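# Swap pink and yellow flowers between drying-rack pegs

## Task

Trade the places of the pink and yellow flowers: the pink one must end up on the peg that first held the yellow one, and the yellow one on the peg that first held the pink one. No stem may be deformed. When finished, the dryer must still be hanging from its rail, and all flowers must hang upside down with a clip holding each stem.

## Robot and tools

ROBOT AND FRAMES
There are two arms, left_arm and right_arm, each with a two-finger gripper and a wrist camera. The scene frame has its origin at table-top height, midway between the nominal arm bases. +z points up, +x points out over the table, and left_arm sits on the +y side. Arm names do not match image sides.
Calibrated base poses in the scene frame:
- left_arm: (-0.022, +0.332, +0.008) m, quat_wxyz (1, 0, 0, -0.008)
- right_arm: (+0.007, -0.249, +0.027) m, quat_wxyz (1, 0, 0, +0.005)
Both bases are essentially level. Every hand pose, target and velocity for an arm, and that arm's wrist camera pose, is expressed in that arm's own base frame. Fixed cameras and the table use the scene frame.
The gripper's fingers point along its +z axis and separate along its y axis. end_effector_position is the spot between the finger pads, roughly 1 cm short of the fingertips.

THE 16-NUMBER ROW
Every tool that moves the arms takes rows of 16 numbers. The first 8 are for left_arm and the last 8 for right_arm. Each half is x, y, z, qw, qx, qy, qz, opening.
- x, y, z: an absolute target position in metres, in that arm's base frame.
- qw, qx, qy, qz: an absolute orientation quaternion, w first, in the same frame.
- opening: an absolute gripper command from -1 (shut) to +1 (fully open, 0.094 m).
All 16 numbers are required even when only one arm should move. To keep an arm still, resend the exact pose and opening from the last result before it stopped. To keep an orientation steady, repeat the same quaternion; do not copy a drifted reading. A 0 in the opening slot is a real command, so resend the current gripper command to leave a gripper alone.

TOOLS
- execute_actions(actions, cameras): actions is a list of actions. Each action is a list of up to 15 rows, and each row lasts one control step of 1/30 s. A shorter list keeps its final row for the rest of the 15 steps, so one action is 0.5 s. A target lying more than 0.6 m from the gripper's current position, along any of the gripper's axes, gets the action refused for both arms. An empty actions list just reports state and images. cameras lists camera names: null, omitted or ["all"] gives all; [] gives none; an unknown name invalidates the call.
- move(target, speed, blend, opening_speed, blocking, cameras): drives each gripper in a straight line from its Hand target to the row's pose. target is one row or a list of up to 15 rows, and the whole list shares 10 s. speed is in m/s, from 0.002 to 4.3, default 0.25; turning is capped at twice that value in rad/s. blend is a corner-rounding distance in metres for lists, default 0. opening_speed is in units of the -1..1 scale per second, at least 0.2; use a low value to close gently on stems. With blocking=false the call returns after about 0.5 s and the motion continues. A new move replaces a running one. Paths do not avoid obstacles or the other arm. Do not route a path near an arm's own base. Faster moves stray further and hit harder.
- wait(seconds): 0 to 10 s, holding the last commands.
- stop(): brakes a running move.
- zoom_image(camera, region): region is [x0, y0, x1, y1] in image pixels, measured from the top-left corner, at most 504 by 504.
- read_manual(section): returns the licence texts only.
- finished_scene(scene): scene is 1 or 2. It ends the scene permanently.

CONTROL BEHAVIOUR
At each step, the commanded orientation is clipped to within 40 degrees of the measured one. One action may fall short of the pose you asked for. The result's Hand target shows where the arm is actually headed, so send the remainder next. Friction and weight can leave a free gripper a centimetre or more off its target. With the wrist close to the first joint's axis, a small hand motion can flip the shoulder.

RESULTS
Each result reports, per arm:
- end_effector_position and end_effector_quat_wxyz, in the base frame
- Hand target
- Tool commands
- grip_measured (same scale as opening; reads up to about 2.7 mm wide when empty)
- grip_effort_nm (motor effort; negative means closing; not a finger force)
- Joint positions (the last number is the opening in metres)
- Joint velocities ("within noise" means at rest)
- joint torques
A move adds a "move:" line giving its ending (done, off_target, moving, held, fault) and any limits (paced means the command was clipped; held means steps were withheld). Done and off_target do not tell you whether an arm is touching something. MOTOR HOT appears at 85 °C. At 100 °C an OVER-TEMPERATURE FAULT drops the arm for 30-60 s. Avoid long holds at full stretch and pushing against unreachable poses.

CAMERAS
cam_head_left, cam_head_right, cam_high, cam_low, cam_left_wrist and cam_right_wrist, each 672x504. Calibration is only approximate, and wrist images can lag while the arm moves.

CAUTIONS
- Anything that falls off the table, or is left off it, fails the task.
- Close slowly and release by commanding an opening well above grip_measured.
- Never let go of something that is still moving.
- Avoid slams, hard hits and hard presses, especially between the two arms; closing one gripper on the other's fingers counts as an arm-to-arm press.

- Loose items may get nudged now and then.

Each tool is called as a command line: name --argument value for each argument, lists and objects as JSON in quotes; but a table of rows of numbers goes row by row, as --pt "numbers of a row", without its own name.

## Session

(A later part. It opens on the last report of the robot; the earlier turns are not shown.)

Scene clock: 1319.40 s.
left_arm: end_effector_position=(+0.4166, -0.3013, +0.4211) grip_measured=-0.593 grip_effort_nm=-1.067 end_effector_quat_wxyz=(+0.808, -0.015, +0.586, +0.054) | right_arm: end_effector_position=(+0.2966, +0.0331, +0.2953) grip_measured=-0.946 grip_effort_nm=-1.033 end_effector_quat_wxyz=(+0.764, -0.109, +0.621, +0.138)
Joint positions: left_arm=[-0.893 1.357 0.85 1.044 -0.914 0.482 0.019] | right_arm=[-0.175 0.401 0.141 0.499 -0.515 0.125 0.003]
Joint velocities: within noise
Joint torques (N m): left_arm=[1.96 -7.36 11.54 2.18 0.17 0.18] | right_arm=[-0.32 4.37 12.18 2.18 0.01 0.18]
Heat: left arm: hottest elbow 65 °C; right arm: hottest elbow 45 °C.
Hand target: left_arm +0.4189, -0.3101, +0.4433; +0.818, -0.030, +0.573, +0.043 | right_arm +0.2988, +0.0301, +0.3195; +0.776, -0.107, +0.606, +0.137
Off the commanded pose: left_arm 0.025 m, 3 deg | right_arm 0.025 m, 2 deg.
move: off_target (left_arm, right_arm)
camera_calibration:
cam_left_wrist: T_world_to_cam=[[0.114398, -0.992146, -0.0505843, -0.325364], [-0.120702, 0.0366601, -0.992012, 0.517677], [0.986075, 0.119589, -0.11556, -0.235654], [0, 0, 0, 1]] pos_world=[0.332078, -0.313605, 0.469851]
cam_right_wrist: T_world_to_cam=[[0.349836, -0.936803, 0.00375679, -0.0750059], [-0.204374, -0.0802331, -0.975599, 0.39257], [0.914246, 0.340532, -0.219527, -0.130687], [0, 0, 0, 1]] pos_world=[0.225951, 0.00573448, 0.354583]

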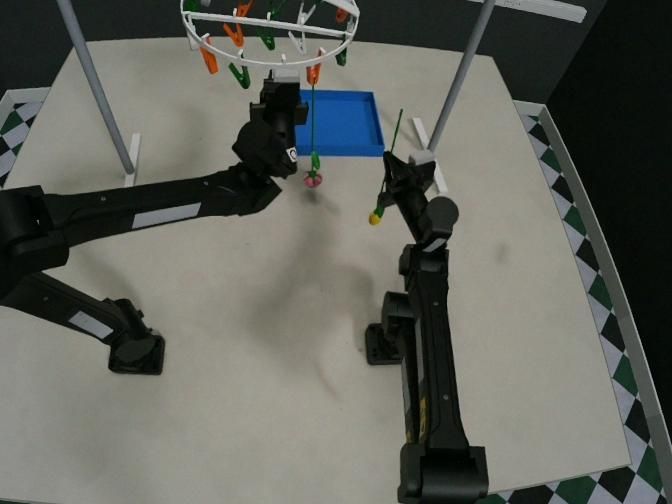

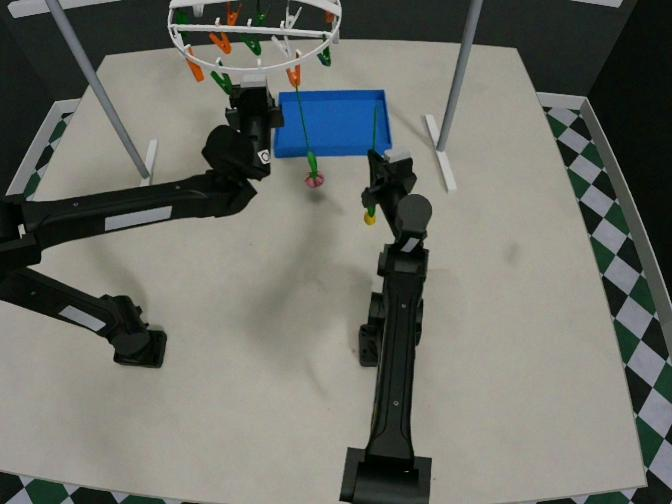

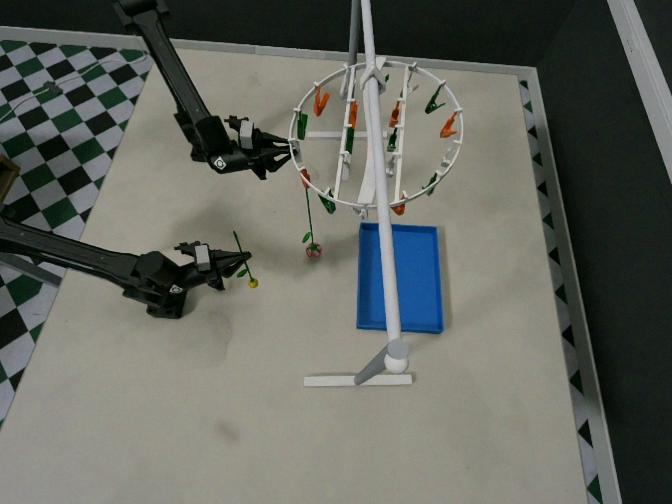

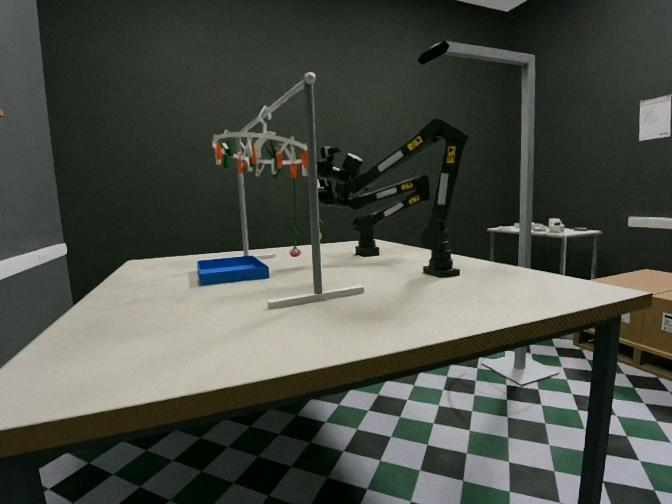

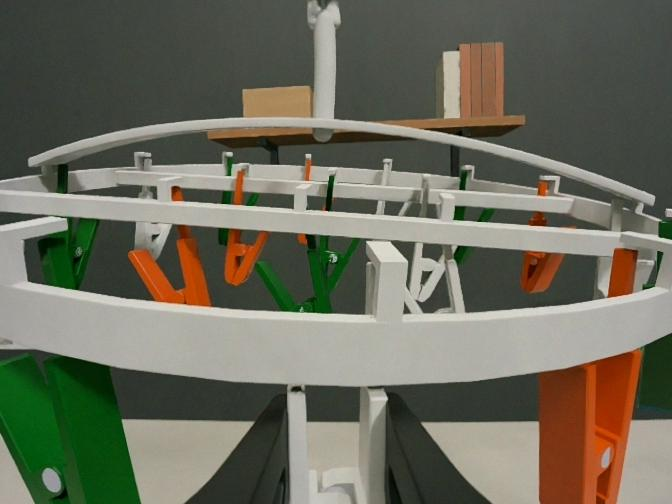

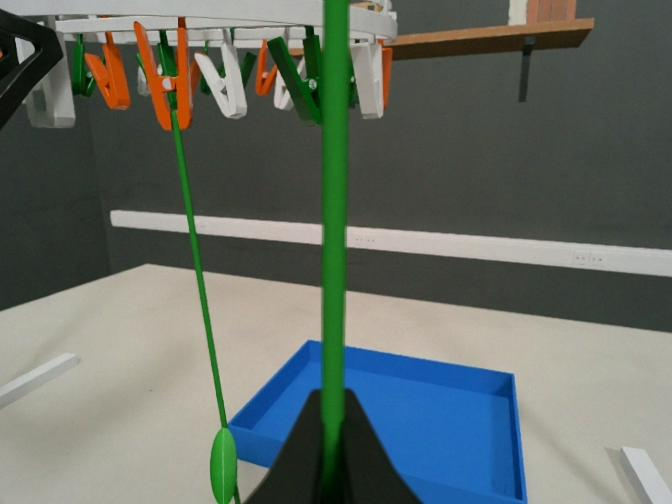

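move --pt "0.4185 -0.308 0.441 0.8181 -0.03 0.5728 0.0428 0.25 0.3 0.03 0.32 0.776 -0.1069 0.6063 0.1368 -0.96" --speed 0.06 --opening_speed 0.3 --cameras '["cam_left_wrist","cam_high"]'

move --pt "0.345 -0.310 0.415 0.8181 -0.03 0.5728 0.0428 0.25 0.3 0.03 0.32 0.776 -0.1069 0.6063 0.1368 -0.96" --pt "0.37 -0.13 0.41 0.75 0.235 0.525 -0.335 0.3 0.3 0.03 0.32 0.776 -0.1069 0.6063 0.1368 -0.96" --speed 0.12

Scene clock: 1329.27 s.
left_arm: end_effector_position=(+0.4161, -0.3007, +0.4225) grip_measured=+0.247 grip_effort_nm=0.051 end_effector_quat_wxyz=(+0.810, -0.018, +0.584, +0.052) | right_arm: end_effector_position=(+0.2966, +0.0331, +0.2953) grip_measured=-0.946 grip_effort_nm=-1.033 end_effector_quat_wxyz=(+0.764, -0.109, +0.621, +0.138)
Joint positions: left_arm=[-0.893 1.357 0.851 1.052 -0.914 0.483 0.059] | right_arm=[-0.175 0.401 0.141 0.499 -0.515 0.125 0.003]
Joint velocities: within noise
Joint torques (N m): left_arm=[2.14 -7.65 10.71 2.14 0.24 0.15] | right_arm=[-0.15 4.37 12.22 2.14 0.02 0.19]
Heat: left arm: hottest elbow 63 °C; right arm: hottest elbow 47 °C.
Hand target: left_arm +0.4178, -0.3074, +0.4407; +0.818, -0.030, +0.573, +0.043 | right_arm +0.2988, +0.0301, +0.3196; +0.776, -0.107, +0.606, +0.137
Off the commanded pose: left_arm 0.020 m, 2 deg | right_arm 0.025 m, 2 deg.
move: off_target (left_arm, right_arm)
camera_calibration:
cam_left_wrist: T_world_to_cam=[[0.114895, -0.992407, -0.0438939, -0.327837], [-0.115299, 0.0305654, -0.99286, 0.515355], [0.986664, 0.119135, -0.110912, -0.237462], [0, 0, 0, 1]] pos_world=[0.331382, -0.31281, 0.470948]
Images, in order (width x height): cam_high 672x504, cam_left_wrist 672x504.

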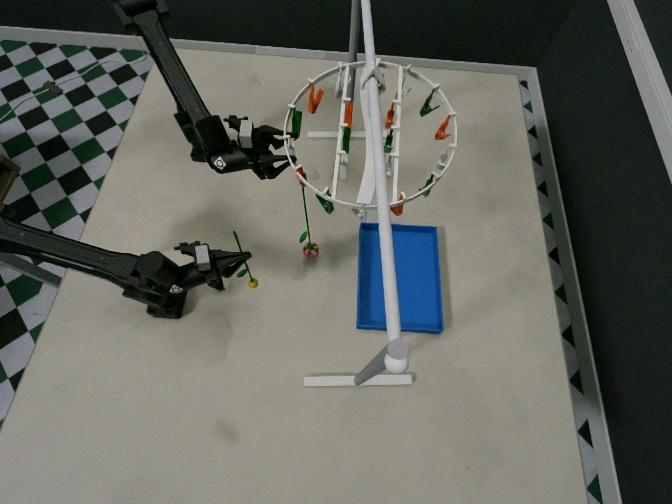

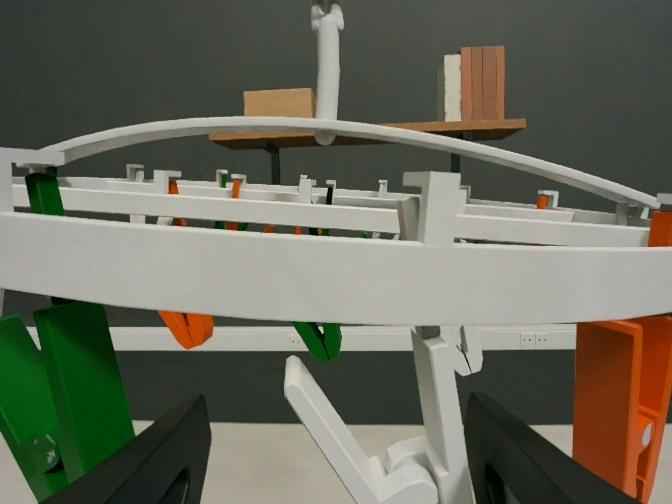

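Scene clock: 1335.30 s.
left_arm: end_effector_position=(+0.3659, -0.1330, +0.4007) grip_measured=+0.298 grip_effort_nm=0.051 end_effector_quat_wxyz=(+0.742, +0.235, +0.531, -0.336) | right_arm: end_effector_position=(+0.2966, +0.0331, +0.2953) grip_measured=-0.946 grip_effort_nm=-1.038 end_effector_quat_wxyz=(+0.764, -0.109, +0.621, +0.138)
Joint positions: left_arm=[-0.044 0.914 0.482 0.889 0.742 -0.331 0.061] | right_arm=[-0.175 0.401 0.141 0.499 -0.515 0.125 0.003]
Joint velocities: within noise
Joint torques (N m): left_arm=[3.25 -2.14 9.42 2.33 -0.04 -0.07] | right_arm=[-0.03 4.54 12.15 2.19 0.02 0.18]
Heat: left arm: hottest elbow 63 °C; right arm: hottest elbow 48 °C.
Hand target: left_arm +0.3698, -0.1300, +0.4099; +0.748, +0.234, +0.524, -0.334 | right_arm +0.2988, +0.0301, +0.3196; +0.776, -0.107, +0.606, +0.137
Off the commanded pose: left_arm 0.011 m, 1 deg | right_arm 0.025 m, 2 deg.
move: off_target (left_arm, right_arm); target 2's new opening was sent with left_arm's hand 0.011 m and 1 deg from that target
camera_calibration:
cam_left_wrist: T_world_to_cam=[[-0.741052, -0.671444, -0.00224318, 0.182666], [-0.0673559, 0.0776617, -0.994702, 0.472241], [0.668061, -0.736975, -0.102777, -0.210922], [0, 0, 0, 1]] pos_world=[0.308082, -0.0694699, 0.448471]
cam_right_wrist: T_world_to_cam=[[0.349836, -0.936803, 0.00375679, -0.0750059], [-0.204374, -0.0802331, -0.975599, 0.39257], [0.914246, 0.340532, -0.219527, -0.130687], [0, 0, 0, 1]] pos_world=[0.225951, 0.00573448, 0.354583]

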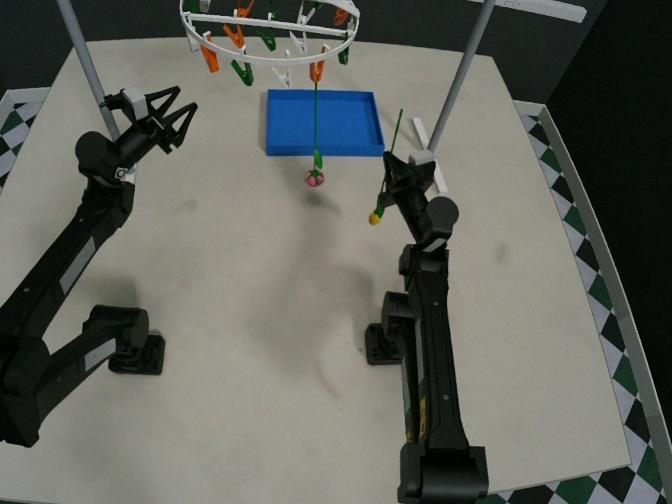

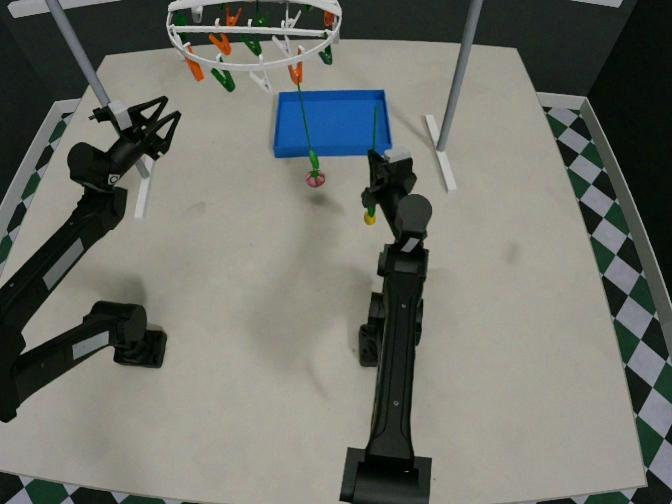

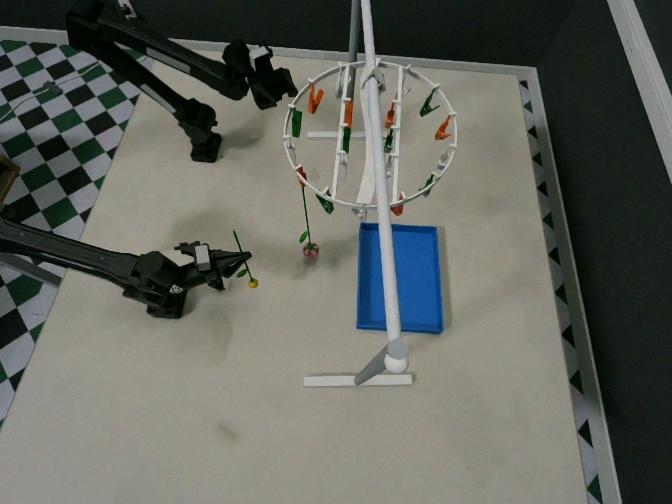

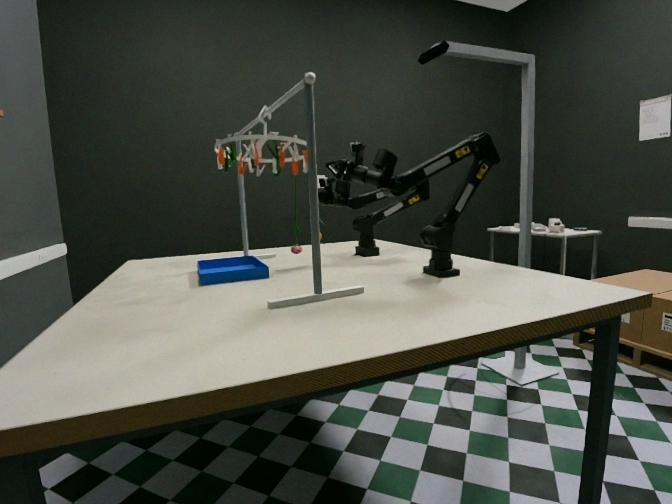

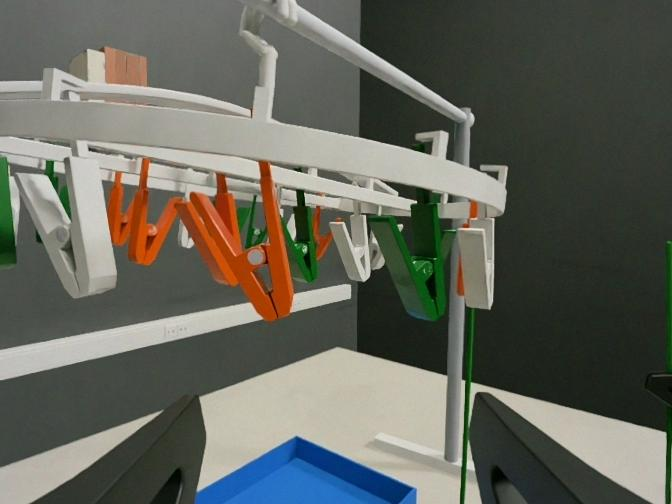

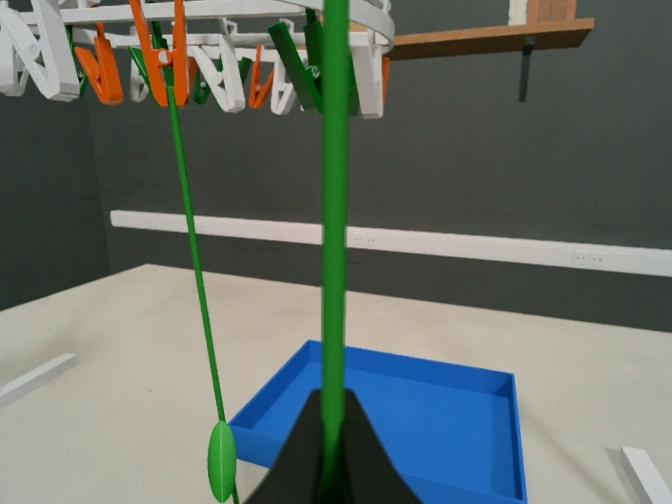

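move --pt "0.412 -0.129 0.46 0.7673 0.2009 0.5373 -0.2869 0.3 0.3 0.03 0.3 0.776 -0.1069 0.6063 0.1368 -0.96" --speed 0.1 --cameras '["cam_left_wrist","cam_high"]'

Scene clock: 1343.00 s.
left_arm: end_effector_position=(+0.4054, -0.1242, +0.4333) grip_measured=+0.298 grip_effort_nm=0.051 end_effector_quat_wxyz=(+0.757, +0.192, +0.553, -0.291) | right_arm: end_effector_position=(+0.2998, +0.0325, +0.3012) grip_measured=-0.946 grip_effort_nm=-1.028 end_effector_quat_wxyz=(+0.775, -0.114, +0.607, +0.134)
Joint positions: left_arm=[-0.066 0.934 0.603 0.721 0.597 -0.261 0.061] | right_arm=[-0.175 0.451 0.141 0.587 -0.515 0.125 0.003]
Joint velocities: within noise
Joint torques (N m): left_arm=[1.85 -2.9 12.49 1.31 -0.18 0.18] | right_arm=[-0.15 4.13 8.66 2.4 0.09 0.18]
Heat: left arm: hottest elbow 63 °C; right arm: hottest elbow 50 °C.
Hand target: left_arm +0.4103, -0.1285, +0.4595; +0.767, +0.201, +0.537, -0.287 | right_arm +0.3000, +0.0301, +0.2999; +0.776, -0.107, +0.607, +0.137
Off the commanded pose: left_arm 0.028 m, 2 deg | right_arm 0.003 m, 1 deg.
move: off_target (left_arm)
camera_calibration:
cam_left_wrist: T_world_to_cam=[[-0.645303, -0.76365, 0.0205728, 0.157743], [-0.100888, 0.0584967, -0.993177, 0.517194], [0.757236, -0.642975, -0.114791, -0.246577], [0, 0, 0, 1]] pos_world=[0.340687, -0.0683364, 0.482115]
Images, in order (width x height): cam_high 672x504, cam_left_wrist 672x504.

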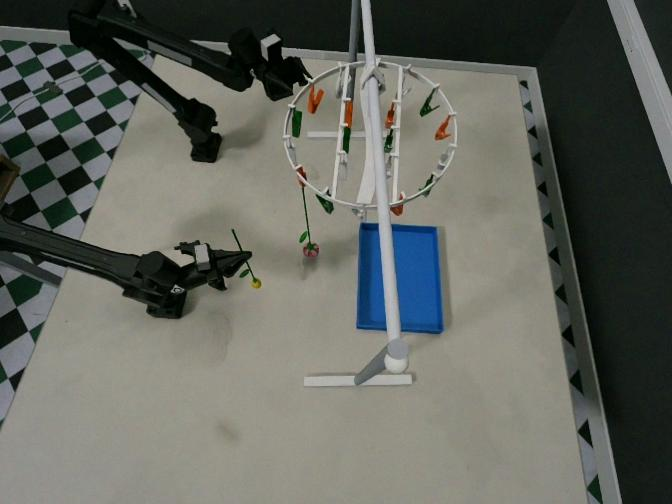

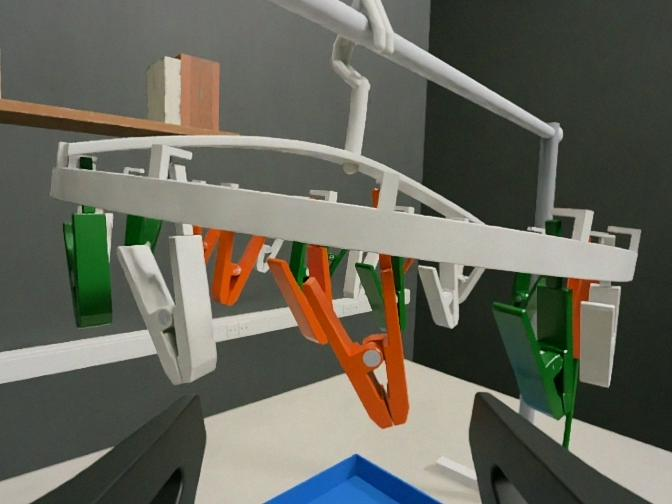

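move --pt "0.4305 -0.157 0.466 0.7673 0.2009 0.5373 -0.2869 0.3 0.3 0.03 0.3 0.776 -0.1069 0.6063 0.1368 -0.96" --speed 0.08 --cameras '["cam_left_wrist"]'

Scene clock: 1349.27 s.
left_arm: end_effector_position=(+0.4231, -0.1518, +0.4393) grip_measured=+0.298 grip_effort_nm=0.051 end_effector_quat_wxyz=(+0.756, +0.193, +0.553, -0.290) | right_arm: end_effector_position=(+0.2998, +0.0325, +0.3013) grip_measured=-0.946 grip_effort_nm=-1.033 end_effector_quat_wxyz=(+0.775, -0.114, +0.607, +0.134)
Joint positions: left_arm=[-0.152 0.994 0.658 0.705 0.52 -0.22 0.061] | right_arm=[-0.175 0.451 0.141 0.588 -0.515 0.125 0.003]
Joint velocities: within noise
Joint torques (N m): left_arm=[1.9 -3.55 12.57 1.39 -0.16 0.18] | right_arm=[-0.03 4.13 8.66 2.41 0.1 0.18]
Heat: left arm: hottest elbow 63 °C; right arm: hottest elbow 49 °C.
Hand target: left_arm +0.4287, -0.1564, +0.4654; +0.767, +0.201, +0.537, -0.287 | right_arm +0.3000, +0.0301, +0.3000; +0.776, -0.107, +0.606, +0.137
Off the commanded pose: left_arm 0.028 m, 2 deg | right_arm 0.003 m, 1 deg.
move: off_target (left_arm)
camera_calibration:
cam_left_wrist: T_world_to_cam=[[-0.646246, -0.762923, 0.0177373, 0.149747], [-0.100046, 0.0616572, -0.993071, 0.526618], [0.756543, -0.643542, -0.116173, -0.276295], [0, 0, 0, 1]] pos_world=[0.358489, -0.0960322, 0.488215]
Images, in order (width x height): cam_left_wrist 672x504.

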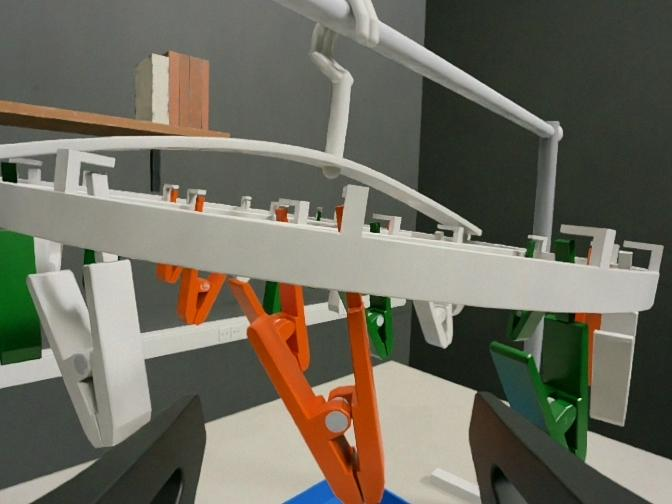

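move --pt "0.453 -0.1705 0.466 0.7673 0.2009 0.5373 -0.2869 0.3 0.3 0.03 0.3 0.776 -0.1069 0.6063 0.1368 -0.96" --speed 0.06 --cameras '["cam_left_wrist"]'

Scene clock: 1361.13 s.
left_arm: end_effector_position=(+0.4467, -0.1645, +0.4353) grip_measured=+0.298 grip_effort_nm=0.046 end_effector_quat_wxyz=(+0.751, +0.192, +0.562, -0.290) | right_arm: end_effector_position=(+0.2998, +0.0325, +0.3013) grip_measured=-0.946 grip_effort_nm=-1.033 end_effector_quat_wxyz=(+0.775, -0.114, +0.607, +0.134)
Joint positions: left_arm=[-0.18 1.069 0.707 0.705 0.493 -0.207 0.061] | right_arm=[-0.175 0.451 0.141 0.588 -0.515 0.125 0.003]
Joint velocities: within noise
Joint torques (N m): left_arm=[1.85 -4.48 12.44 2.22 -0.15 0.18] | right_arm=[-0.15 4.13 8.64 2.45 0.1 0.19]
Heat: left arm: hottest elbow 65 °C; right arm: hottest elbow 49 °C.
Hand target: left_arm +0.4510, -0.1696, +0.4652; +0.767, +0.200, +0.537, -0.287 | right_arm +0.3000, +0.0301, +0.3000; +0.776, -0.107, +0.606, +0.137
Off the commanded pose: left_arm 0.032 m, 4 deg | right_arm 0.003 m, 1 deg.
move: off_target (left_arm)
camera_calibration:
cam_left_wrist: T_world_to_cam=[[-0.644854, -0.763845, 0.0265257, 0.150719], [-0.119308, 0.0663206, -0.99064, 0.534139], [0.754936, -0.641983, -0.1339, -0.294141], [0, 0, 0, 1]] pos_world=[0.382977, -0.109132, 0.485756]
Images, in order (width x height): cam_left_wrist 672x504.

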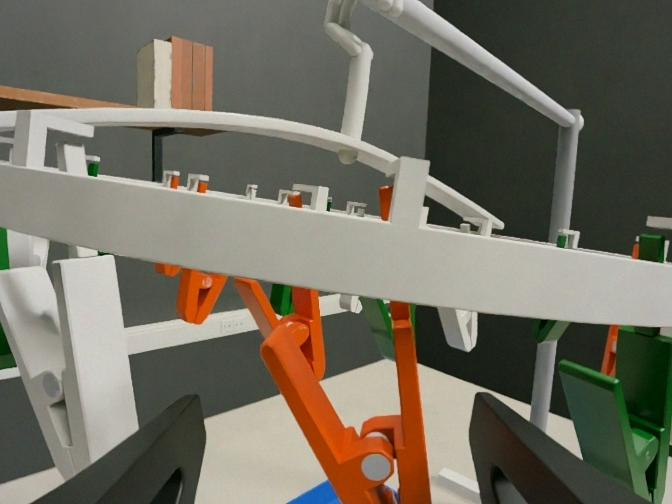

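move --pt "0.461 -0.183 0.469 0.7673 0.2009 0.5373 -0.2869 0.3 0.3 0.03 0.3 0.776 -0.1069 0.6063 0.1368 -0.96" --speed 0.05 --cameras '["cam_left_wrist"]'

Scene clock: 1366.13 s.
left_arm: end_effector_position=(+0.4539, -0.1767, +0.4402) grip_measured=+0.298 grip_effort_nm=0.051 end_effector_quat_wxyz=(+0.753, +0.193, +0.558, -0.290) | right_arm: end_effector_position=(+0.2998, +0.0325, +0.3013) grip_measured=-0.946 grip_effort_nm=-1.033 end_effector_quat_wxyz=(+0.775, -0.114, +0.607, +0.134)
Joint positions: left_arm=[-0.211 1.095 0.735 0.705 0.465 -0.194 0.061] | right_arm=[-0.175 0.451 0.141 0.588 -0.515 0.125 0.003]
Joint velocities: within noise
Joint torques (N m): left_arm=[1.85 -4.72 12.59 1.94 -0.14 0.17] | right_arm=[-0.03 4.31 8.72 2.39 0.1 0.19]
Heat: left arm: hottest elbow 67 °C; right arm: hottest elbow 49 °C.
Hand target: left_arm +0.4590, -0.1823, +0.4684; +0.767, +0.201, +0.537, -0.287 | right_arm +0.3000, +0.0301, +0.3000; +0.776, -0.107, +0.606, +0.137
Off the commanded pose: left_arm 0.030 m, 3 deg | right_arm 0.003 m, 1 deg.
move: off_target (left_arm)
camera_calibration:
cam_left_wrist: T_world_to_cam=[[-0.645669, -0.763314, 0.0214996, 0.148595], [-0.111281, 0.066201, -0.991582, 0.537414], [0.755465, -0.642626, -0.127686, -0.309788], [0, 0, 0, 1]] pos_world=[0.389782, -0.12123, 0.49014]
Images, in order (width x height): cam_left_wrist 672x504.

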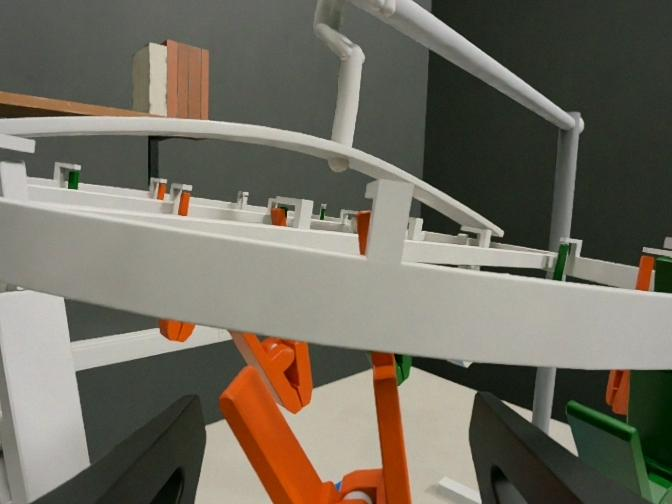

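move --pt "0.4655 -0.1785 0.469 0.7673 0.2009 0.5373 -0.2869 0.3 0.3 0.03 0.3 0.776 -0.1069 0.6063 0.1368 -0.96" --pt "0.4655 -0.1785 0.469 0.7673 0.2009 0.5373 -0.2869 0.0 0.3 0.03 0.3 0.776 -0.1069 0.6063 0.1368 -0.96" --speed 0.05 --opening_speed 0.25 --cameras '["cam_left_wrist"]'

Scene clock: 1373.20 s.
left_arm: end_effector_position=(+0.4568, -0.1787, +0.4395) grip_measured=+0.002 grip_effort_nm=-0.120 end_effector_quat_wxyz=(+0.751, +0.197, +0.559, -0.292) | right_arm: end_effector_position=(+0.2998, +0.0325, +0.3013) grip_measured=-0.946 grip_effort_nm=-1.018 end_effector_quat_wxyz=(+0.775, -0.114, +0.607, +0.134)
Joint positions: left_arm=[-0.211 1.107 0.743 0.705 0.473 -0.193 0.047] | right_arm=[-0.175 0.451 0.141 0.588 -0.515 0.125 0.003]
Joint velocities: within noise
Joint torques (N m): left_arm=[2.9 -4.95 12.51 2.18 0.05 0.11] | right_arm=[-0.21 4.25 8.62 2.43 0.1 0.19]
Heat: left arm: hottest elbow 68 °C; right arm: hottest elbow 49 °C.
Hand target: left_arm +0.4636, -0.1779, +0.4682; +0.767, +0.201, +0.537, -0.287 | right_arm +0.2999, +0.0301, +0.3000; +0.776, -0.107, +0.606, +0.137
Off the commanded pose: left_arm 0.031 m, 3 deg | right_arm 0.003 m, 1 deg.
move: off_target (left_arm); target 2's new opening was sent with left_arm's hand 0.031 m and 3 deg from that target
camera_calibration:
cam_left_wrist: T_world_to_cam=[[-0.651625, -0.758296, 0.0192595, 0.153573], [-0.112397, 0.0714138, -0.991094, 0.538354], [0.750167, -0.647987, -0.131765, -0.310068], [0, 0, 0, 1]] pos_world=[0.393185, -0.122912, 0.489745]
Images, in order (width x height): cam_left_wrist 672x504.

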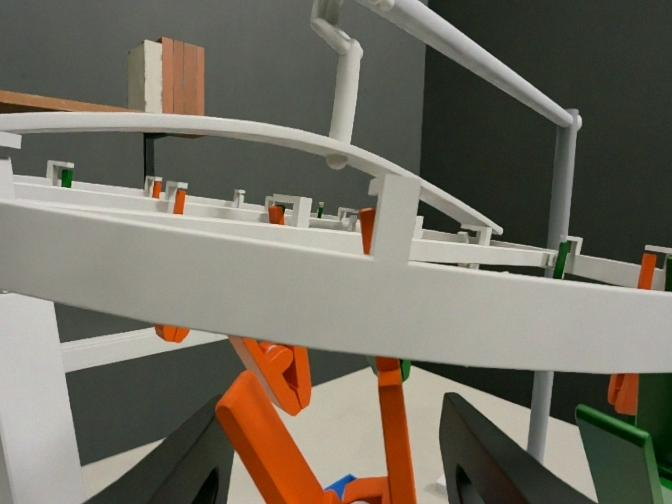

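move --pt "0.4655 -0.1785 0.469 0.7673 0.2009 0.5373 -0.2869 -0.3 0.3 0.03 0.3 0.776 -0.1069 0.6063 0.1368 -0.96" --speed 0.05 --opening_speed 0.25 --cameras '["cam_left_wrist"]'

move --pt "0.4655 -0.1785 0.469 0.7673 0.2009 0.5373 -0.2869 -0.66 0.3 0.03 0.3 0.776 -0.1069 0.6063 0.1368 -0.96" --speed 0.05 --opening_speed 0.25

Scene clock: 1377.70 s.
left_arm: end_effector_position=(+0.4568, -0.1787, +0.4397) grip_measured=-0.298 grip_effort_nm=-0.120 end_effector_quat_wxyz=(+0.751, +0.197, +0.559, -0.292) | right_arm: end_effector_position=(+0.2998, +0.0325, +0.3013) grip_measured=-0.946 grip_effort_nm=-1.043 end_effector_quat_wxyz=(+0.775, -0.114, +0.607, +0.134)
Joint positions: left_arm=[-0.211 1.107 0.743 0.705 0.473 -0.193 0.033] | right_arm=[-0.175 0.451 0.141 0.588 -0.515 0.125 0.003]
Joint velocities: within noise
Joint torques (N m): left_arm=[2.96 -4.89 12.49 2.19 0.04 0.11] | right_arm=[0.21 4.13 8.7 2.44 0.1 0.19]
Heat: left arm: hottest elbow 67 °C; right arm: hottest elbow 48 °C.
Hand target: left_arm +0.4637, -0.1779, +0.4683; +0.767, +0.201, +0.537, -0.287 | right_arm +0.2999, +0.0301, +0.3000; +0.776, -0.107, +0.606, +0.137
Off the commanded pose: left_arm 0.031 m, 3 deg | right_arm 0.003 m, 1 deg.
move: off_target (left_arm)
camera_calibration:
cam_left_wrist: T_world_to_cam=[[-0.65165, -0.75828, 0.0190667, 0.153676], [-0.112046, 0.0713681, -0.991137, 0.538429], [0.750198, -0.648011, -0.131469, -0.310203], [0, 0, 0, 1]] pos_world=[0.393185, -0.122912, 0.489944]
Images, in order (width x height): cam_left_wrist 672x504.

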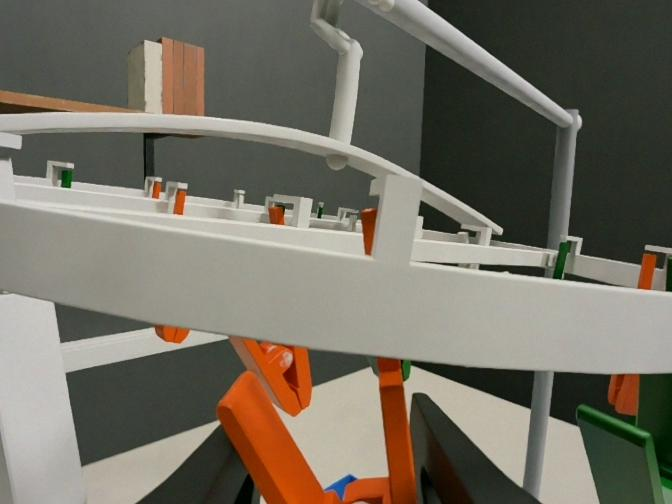

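Scene clock: 1379.37 s.
left_arm: end_effector_position=(+0.4568, -0.1787, +0.4397) grip_measured=-0.588 grip_effort_nm=-1.057 end_effector_quat_wxyz=(+0.751, +0.197, +0.559, -0.292) | right_arm: end_effector_position=(+0.2998, +0.0325, +0.3013) grip_measured=-0.946 grip_effort_nm=-1.028 end_effector_quat_wxyz=(+0.775, -0.114, +0.607, +0.134)
Joint positions: left_arm=[-0.211 1.107 0.743 0.705 0.473 -0.193 0.019] | right_arm=[-0.175 0.451 0.141 0.588 -0.515 0.125 0.003]
Joint velocities: within noise
Joint torques (N m): left_arm=[2.96 -4.95 12.48 2.19 0.04 0.11] | right_arm=[-0.09 4.37 8.61 2.41 0.08 0.19]
Heat: left arm: hottest elbow 67 °C; right arm: hottest elbow 48 °C.
Hand target: left_arm +0.4637, -0.1779, +0.4683; +0.767, +0.201, +0.537, -0.287 | right_arm +0.2999, +0.0301, +0.3000; +0.776, -0.107, +0.606, +0.137
Off the commanded pose: left_arm 0.031 m, 3 deg | right_arm 0.003 m, 1 deg.
move: off_target (left_arm)
camera_calibration:
cam_left_wrist: T_world_to_cam=[[-0.65165, -0.75828, 0.0190667, 0.153676], [-0.112046, 0.0713681, -0.991137, 0.538429], [0.750198, -0.648011, -0.131469, -0.310203], [0, 0, 0, 1]] pos_world=[0.393185, -0.122912, 0.489944]
cam_right_wrist: T_world_to_cam=[[0.349291, -0.93672, 0.0234779, -0.0823934], [-0.166889, -0.086847, -0.982143, 0.389902], [0.922033, 0.339136, -0.186663, -0.144348], [0, 0, 0, 1]] pos_world=[0.226943, 0.00563584, 0.357929]

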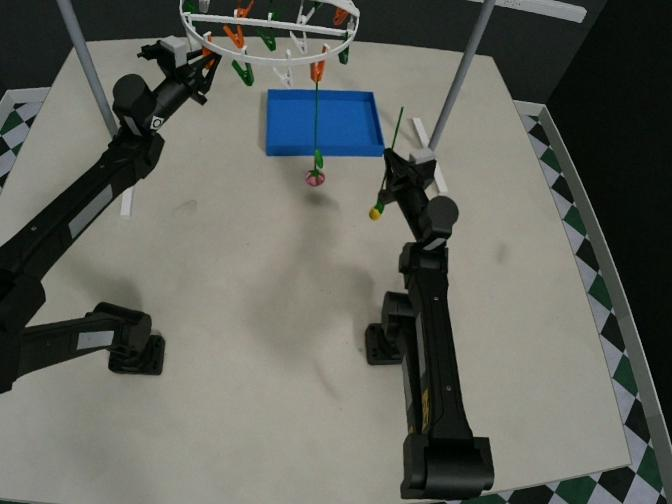

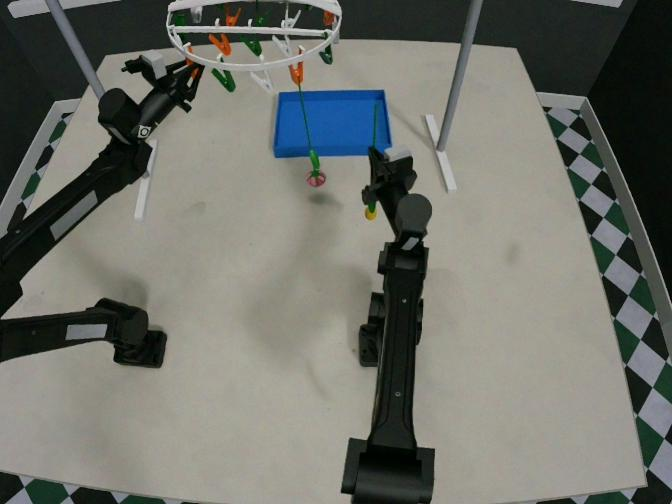

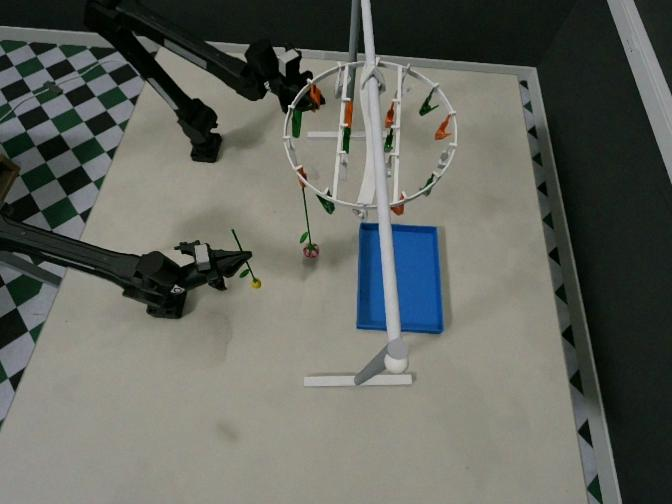

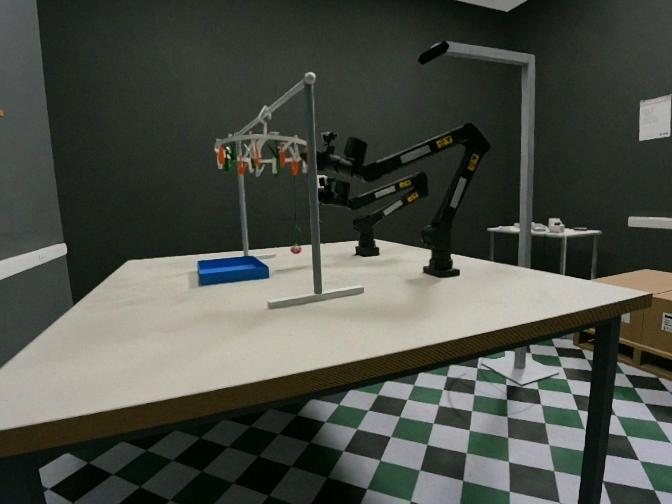

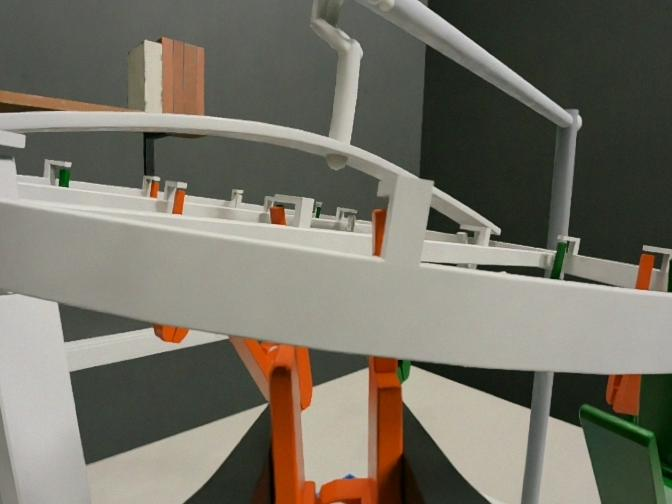

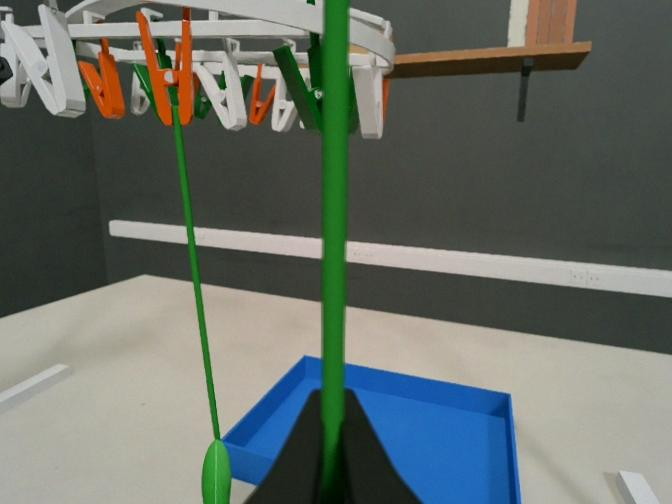

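move --pt "0.4635 -0.179 0.462 0.7673 0.2009 0.5373 -0.2869 -0.66 0.29 0.15 0.25 0.776 -0.1069 0.6063 0.1368 -0.96" --pt "0.4635 -0.179 0.462 0.7673 0.2009 0.5373 -0.2869 -0.66 0.29 0.28 0.22 0.776 -0.1069 0.6063 0.1368 -0.96" --pt "0.4635 -0.179 0.462 0.7673 0.2009 0.5373 -0.2869 -0.66 0.345 0.33 0.213 0.776 -0.1069 0.6063 0.1368 -0.96" --speed 0.15 --blend 0.02

Scene clock: 1394.70 s.
left_arm: end_effector_position=(+0.4572, -0.1788, +0.4399) grip_measured=-0.589 grip_effort_nm=-1.062 end_effector_quat_wxyz=(+0.752, +0.197, +0.557, -0.292) | right_arm: end_effector_position=(+0.3357, +0.3236, +0.2081) grip_measured=-0.946 grip_effort_nm=-1.038 end_effector_quat_wxyz=(+0.771, -0.110, +0.612, +0.141)
Joint positions: left_arm=[-0.211 1.11 0.743 0.713 0.473 -0.193 0.019] | right_arm=[0.978 1.625 0.424 1.48 0.601 -0.157 0.003]
Joint velocities: within noise
Joint torques (N m): left_arm=[2.67 -4.95 11.36 2.61 -0.06 0.11] | right_arm=[-0.21 -8.59 6.5 1.76 -0.16 -0.11]
Heat: left arm: hottest elbow 65 °C; right arm: hottest elbow 48 °C.
Hand target: left_arm +0.4625, -0.1786, +0.4615; +0.767, +0.201, +0.537, -0.287 | right_arm +0.3447, +0.3296, +0.2130; +0.776, -0.107, +0.606, +0.137
Off the commanded pose: left_arm 0.023 m, 3 deg | right_arm 0.012 m, 1 deg.
move: off_target (left_arm, right_arm)
camera_calibration:
cam_left_wrist: T_world_to_cam=[[-0.651764, -0.758237, 0.0167589, 0.154991], [-0.107275, 0.0702914, -0.991741, 0.53653], [0.750797, -0.648179, -0.127153, -0.312752], [0, 0, 0, 1]] pos_world=[0.393388, -0.122913, 0.489734]
cam_right_wrist: T_world_to_cam=[[0.355224, -0.934761, 0.00620031, 0.180849], [-0.18259, -0.0758892, -0.980256, 0.331079], [0.916775, 0.347078, -0.197636, -0.292048], [0, 0, 0, 1]] pos_world=[0.263952, 0.29554, 0.265702]

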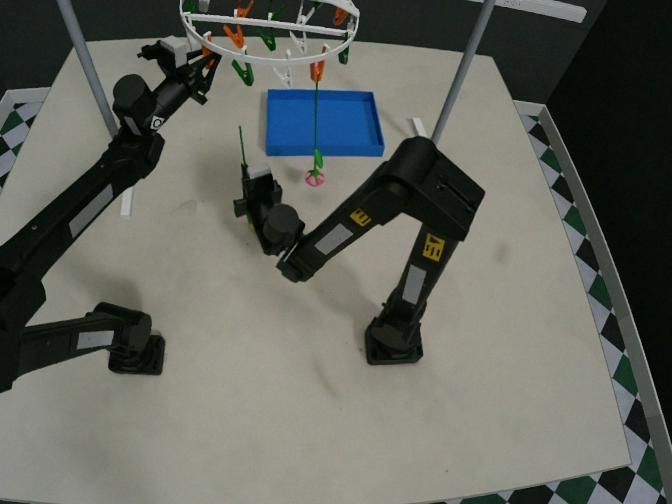

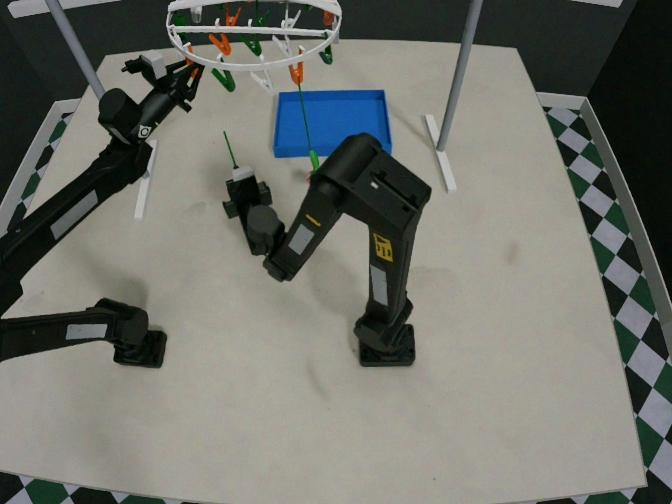

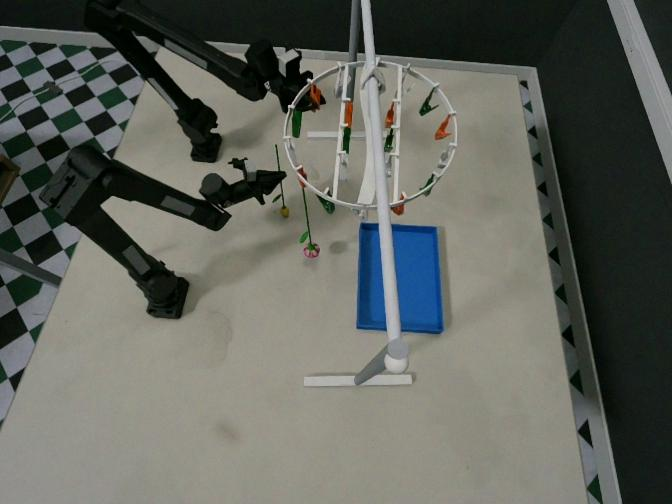

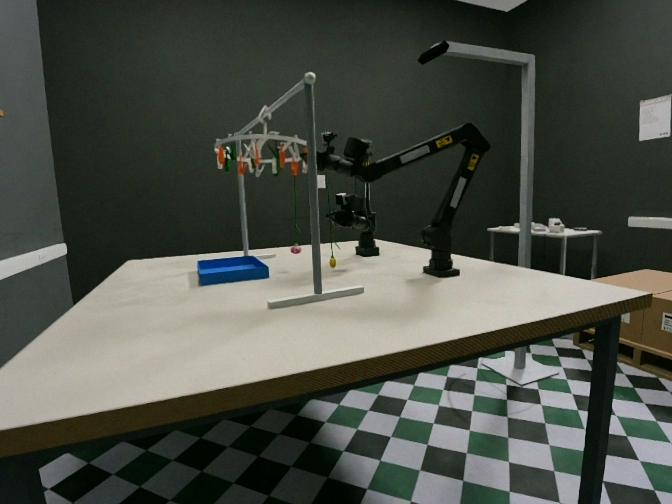

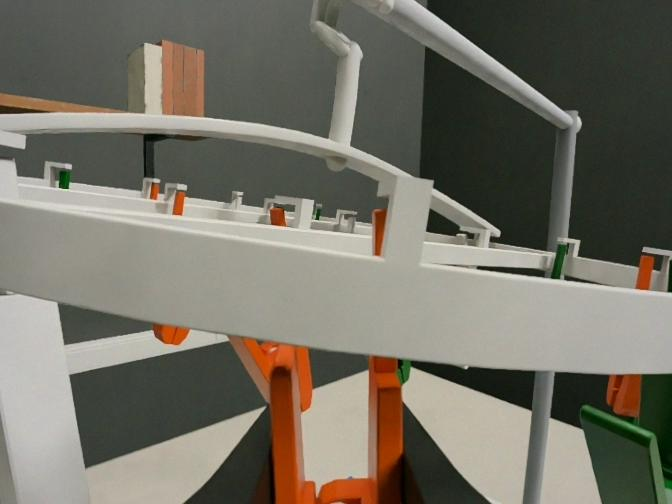

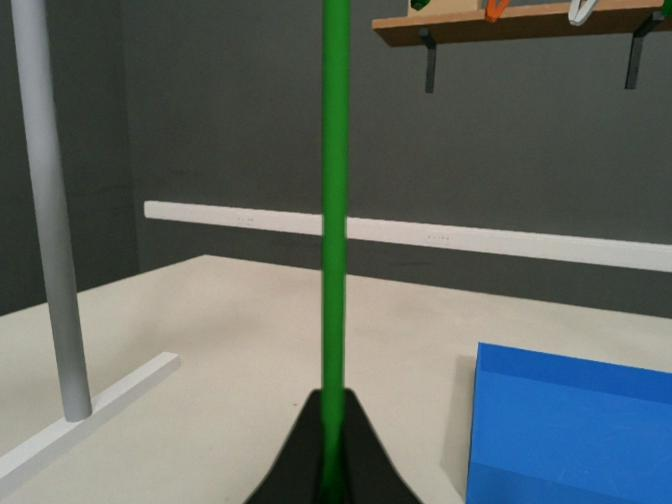

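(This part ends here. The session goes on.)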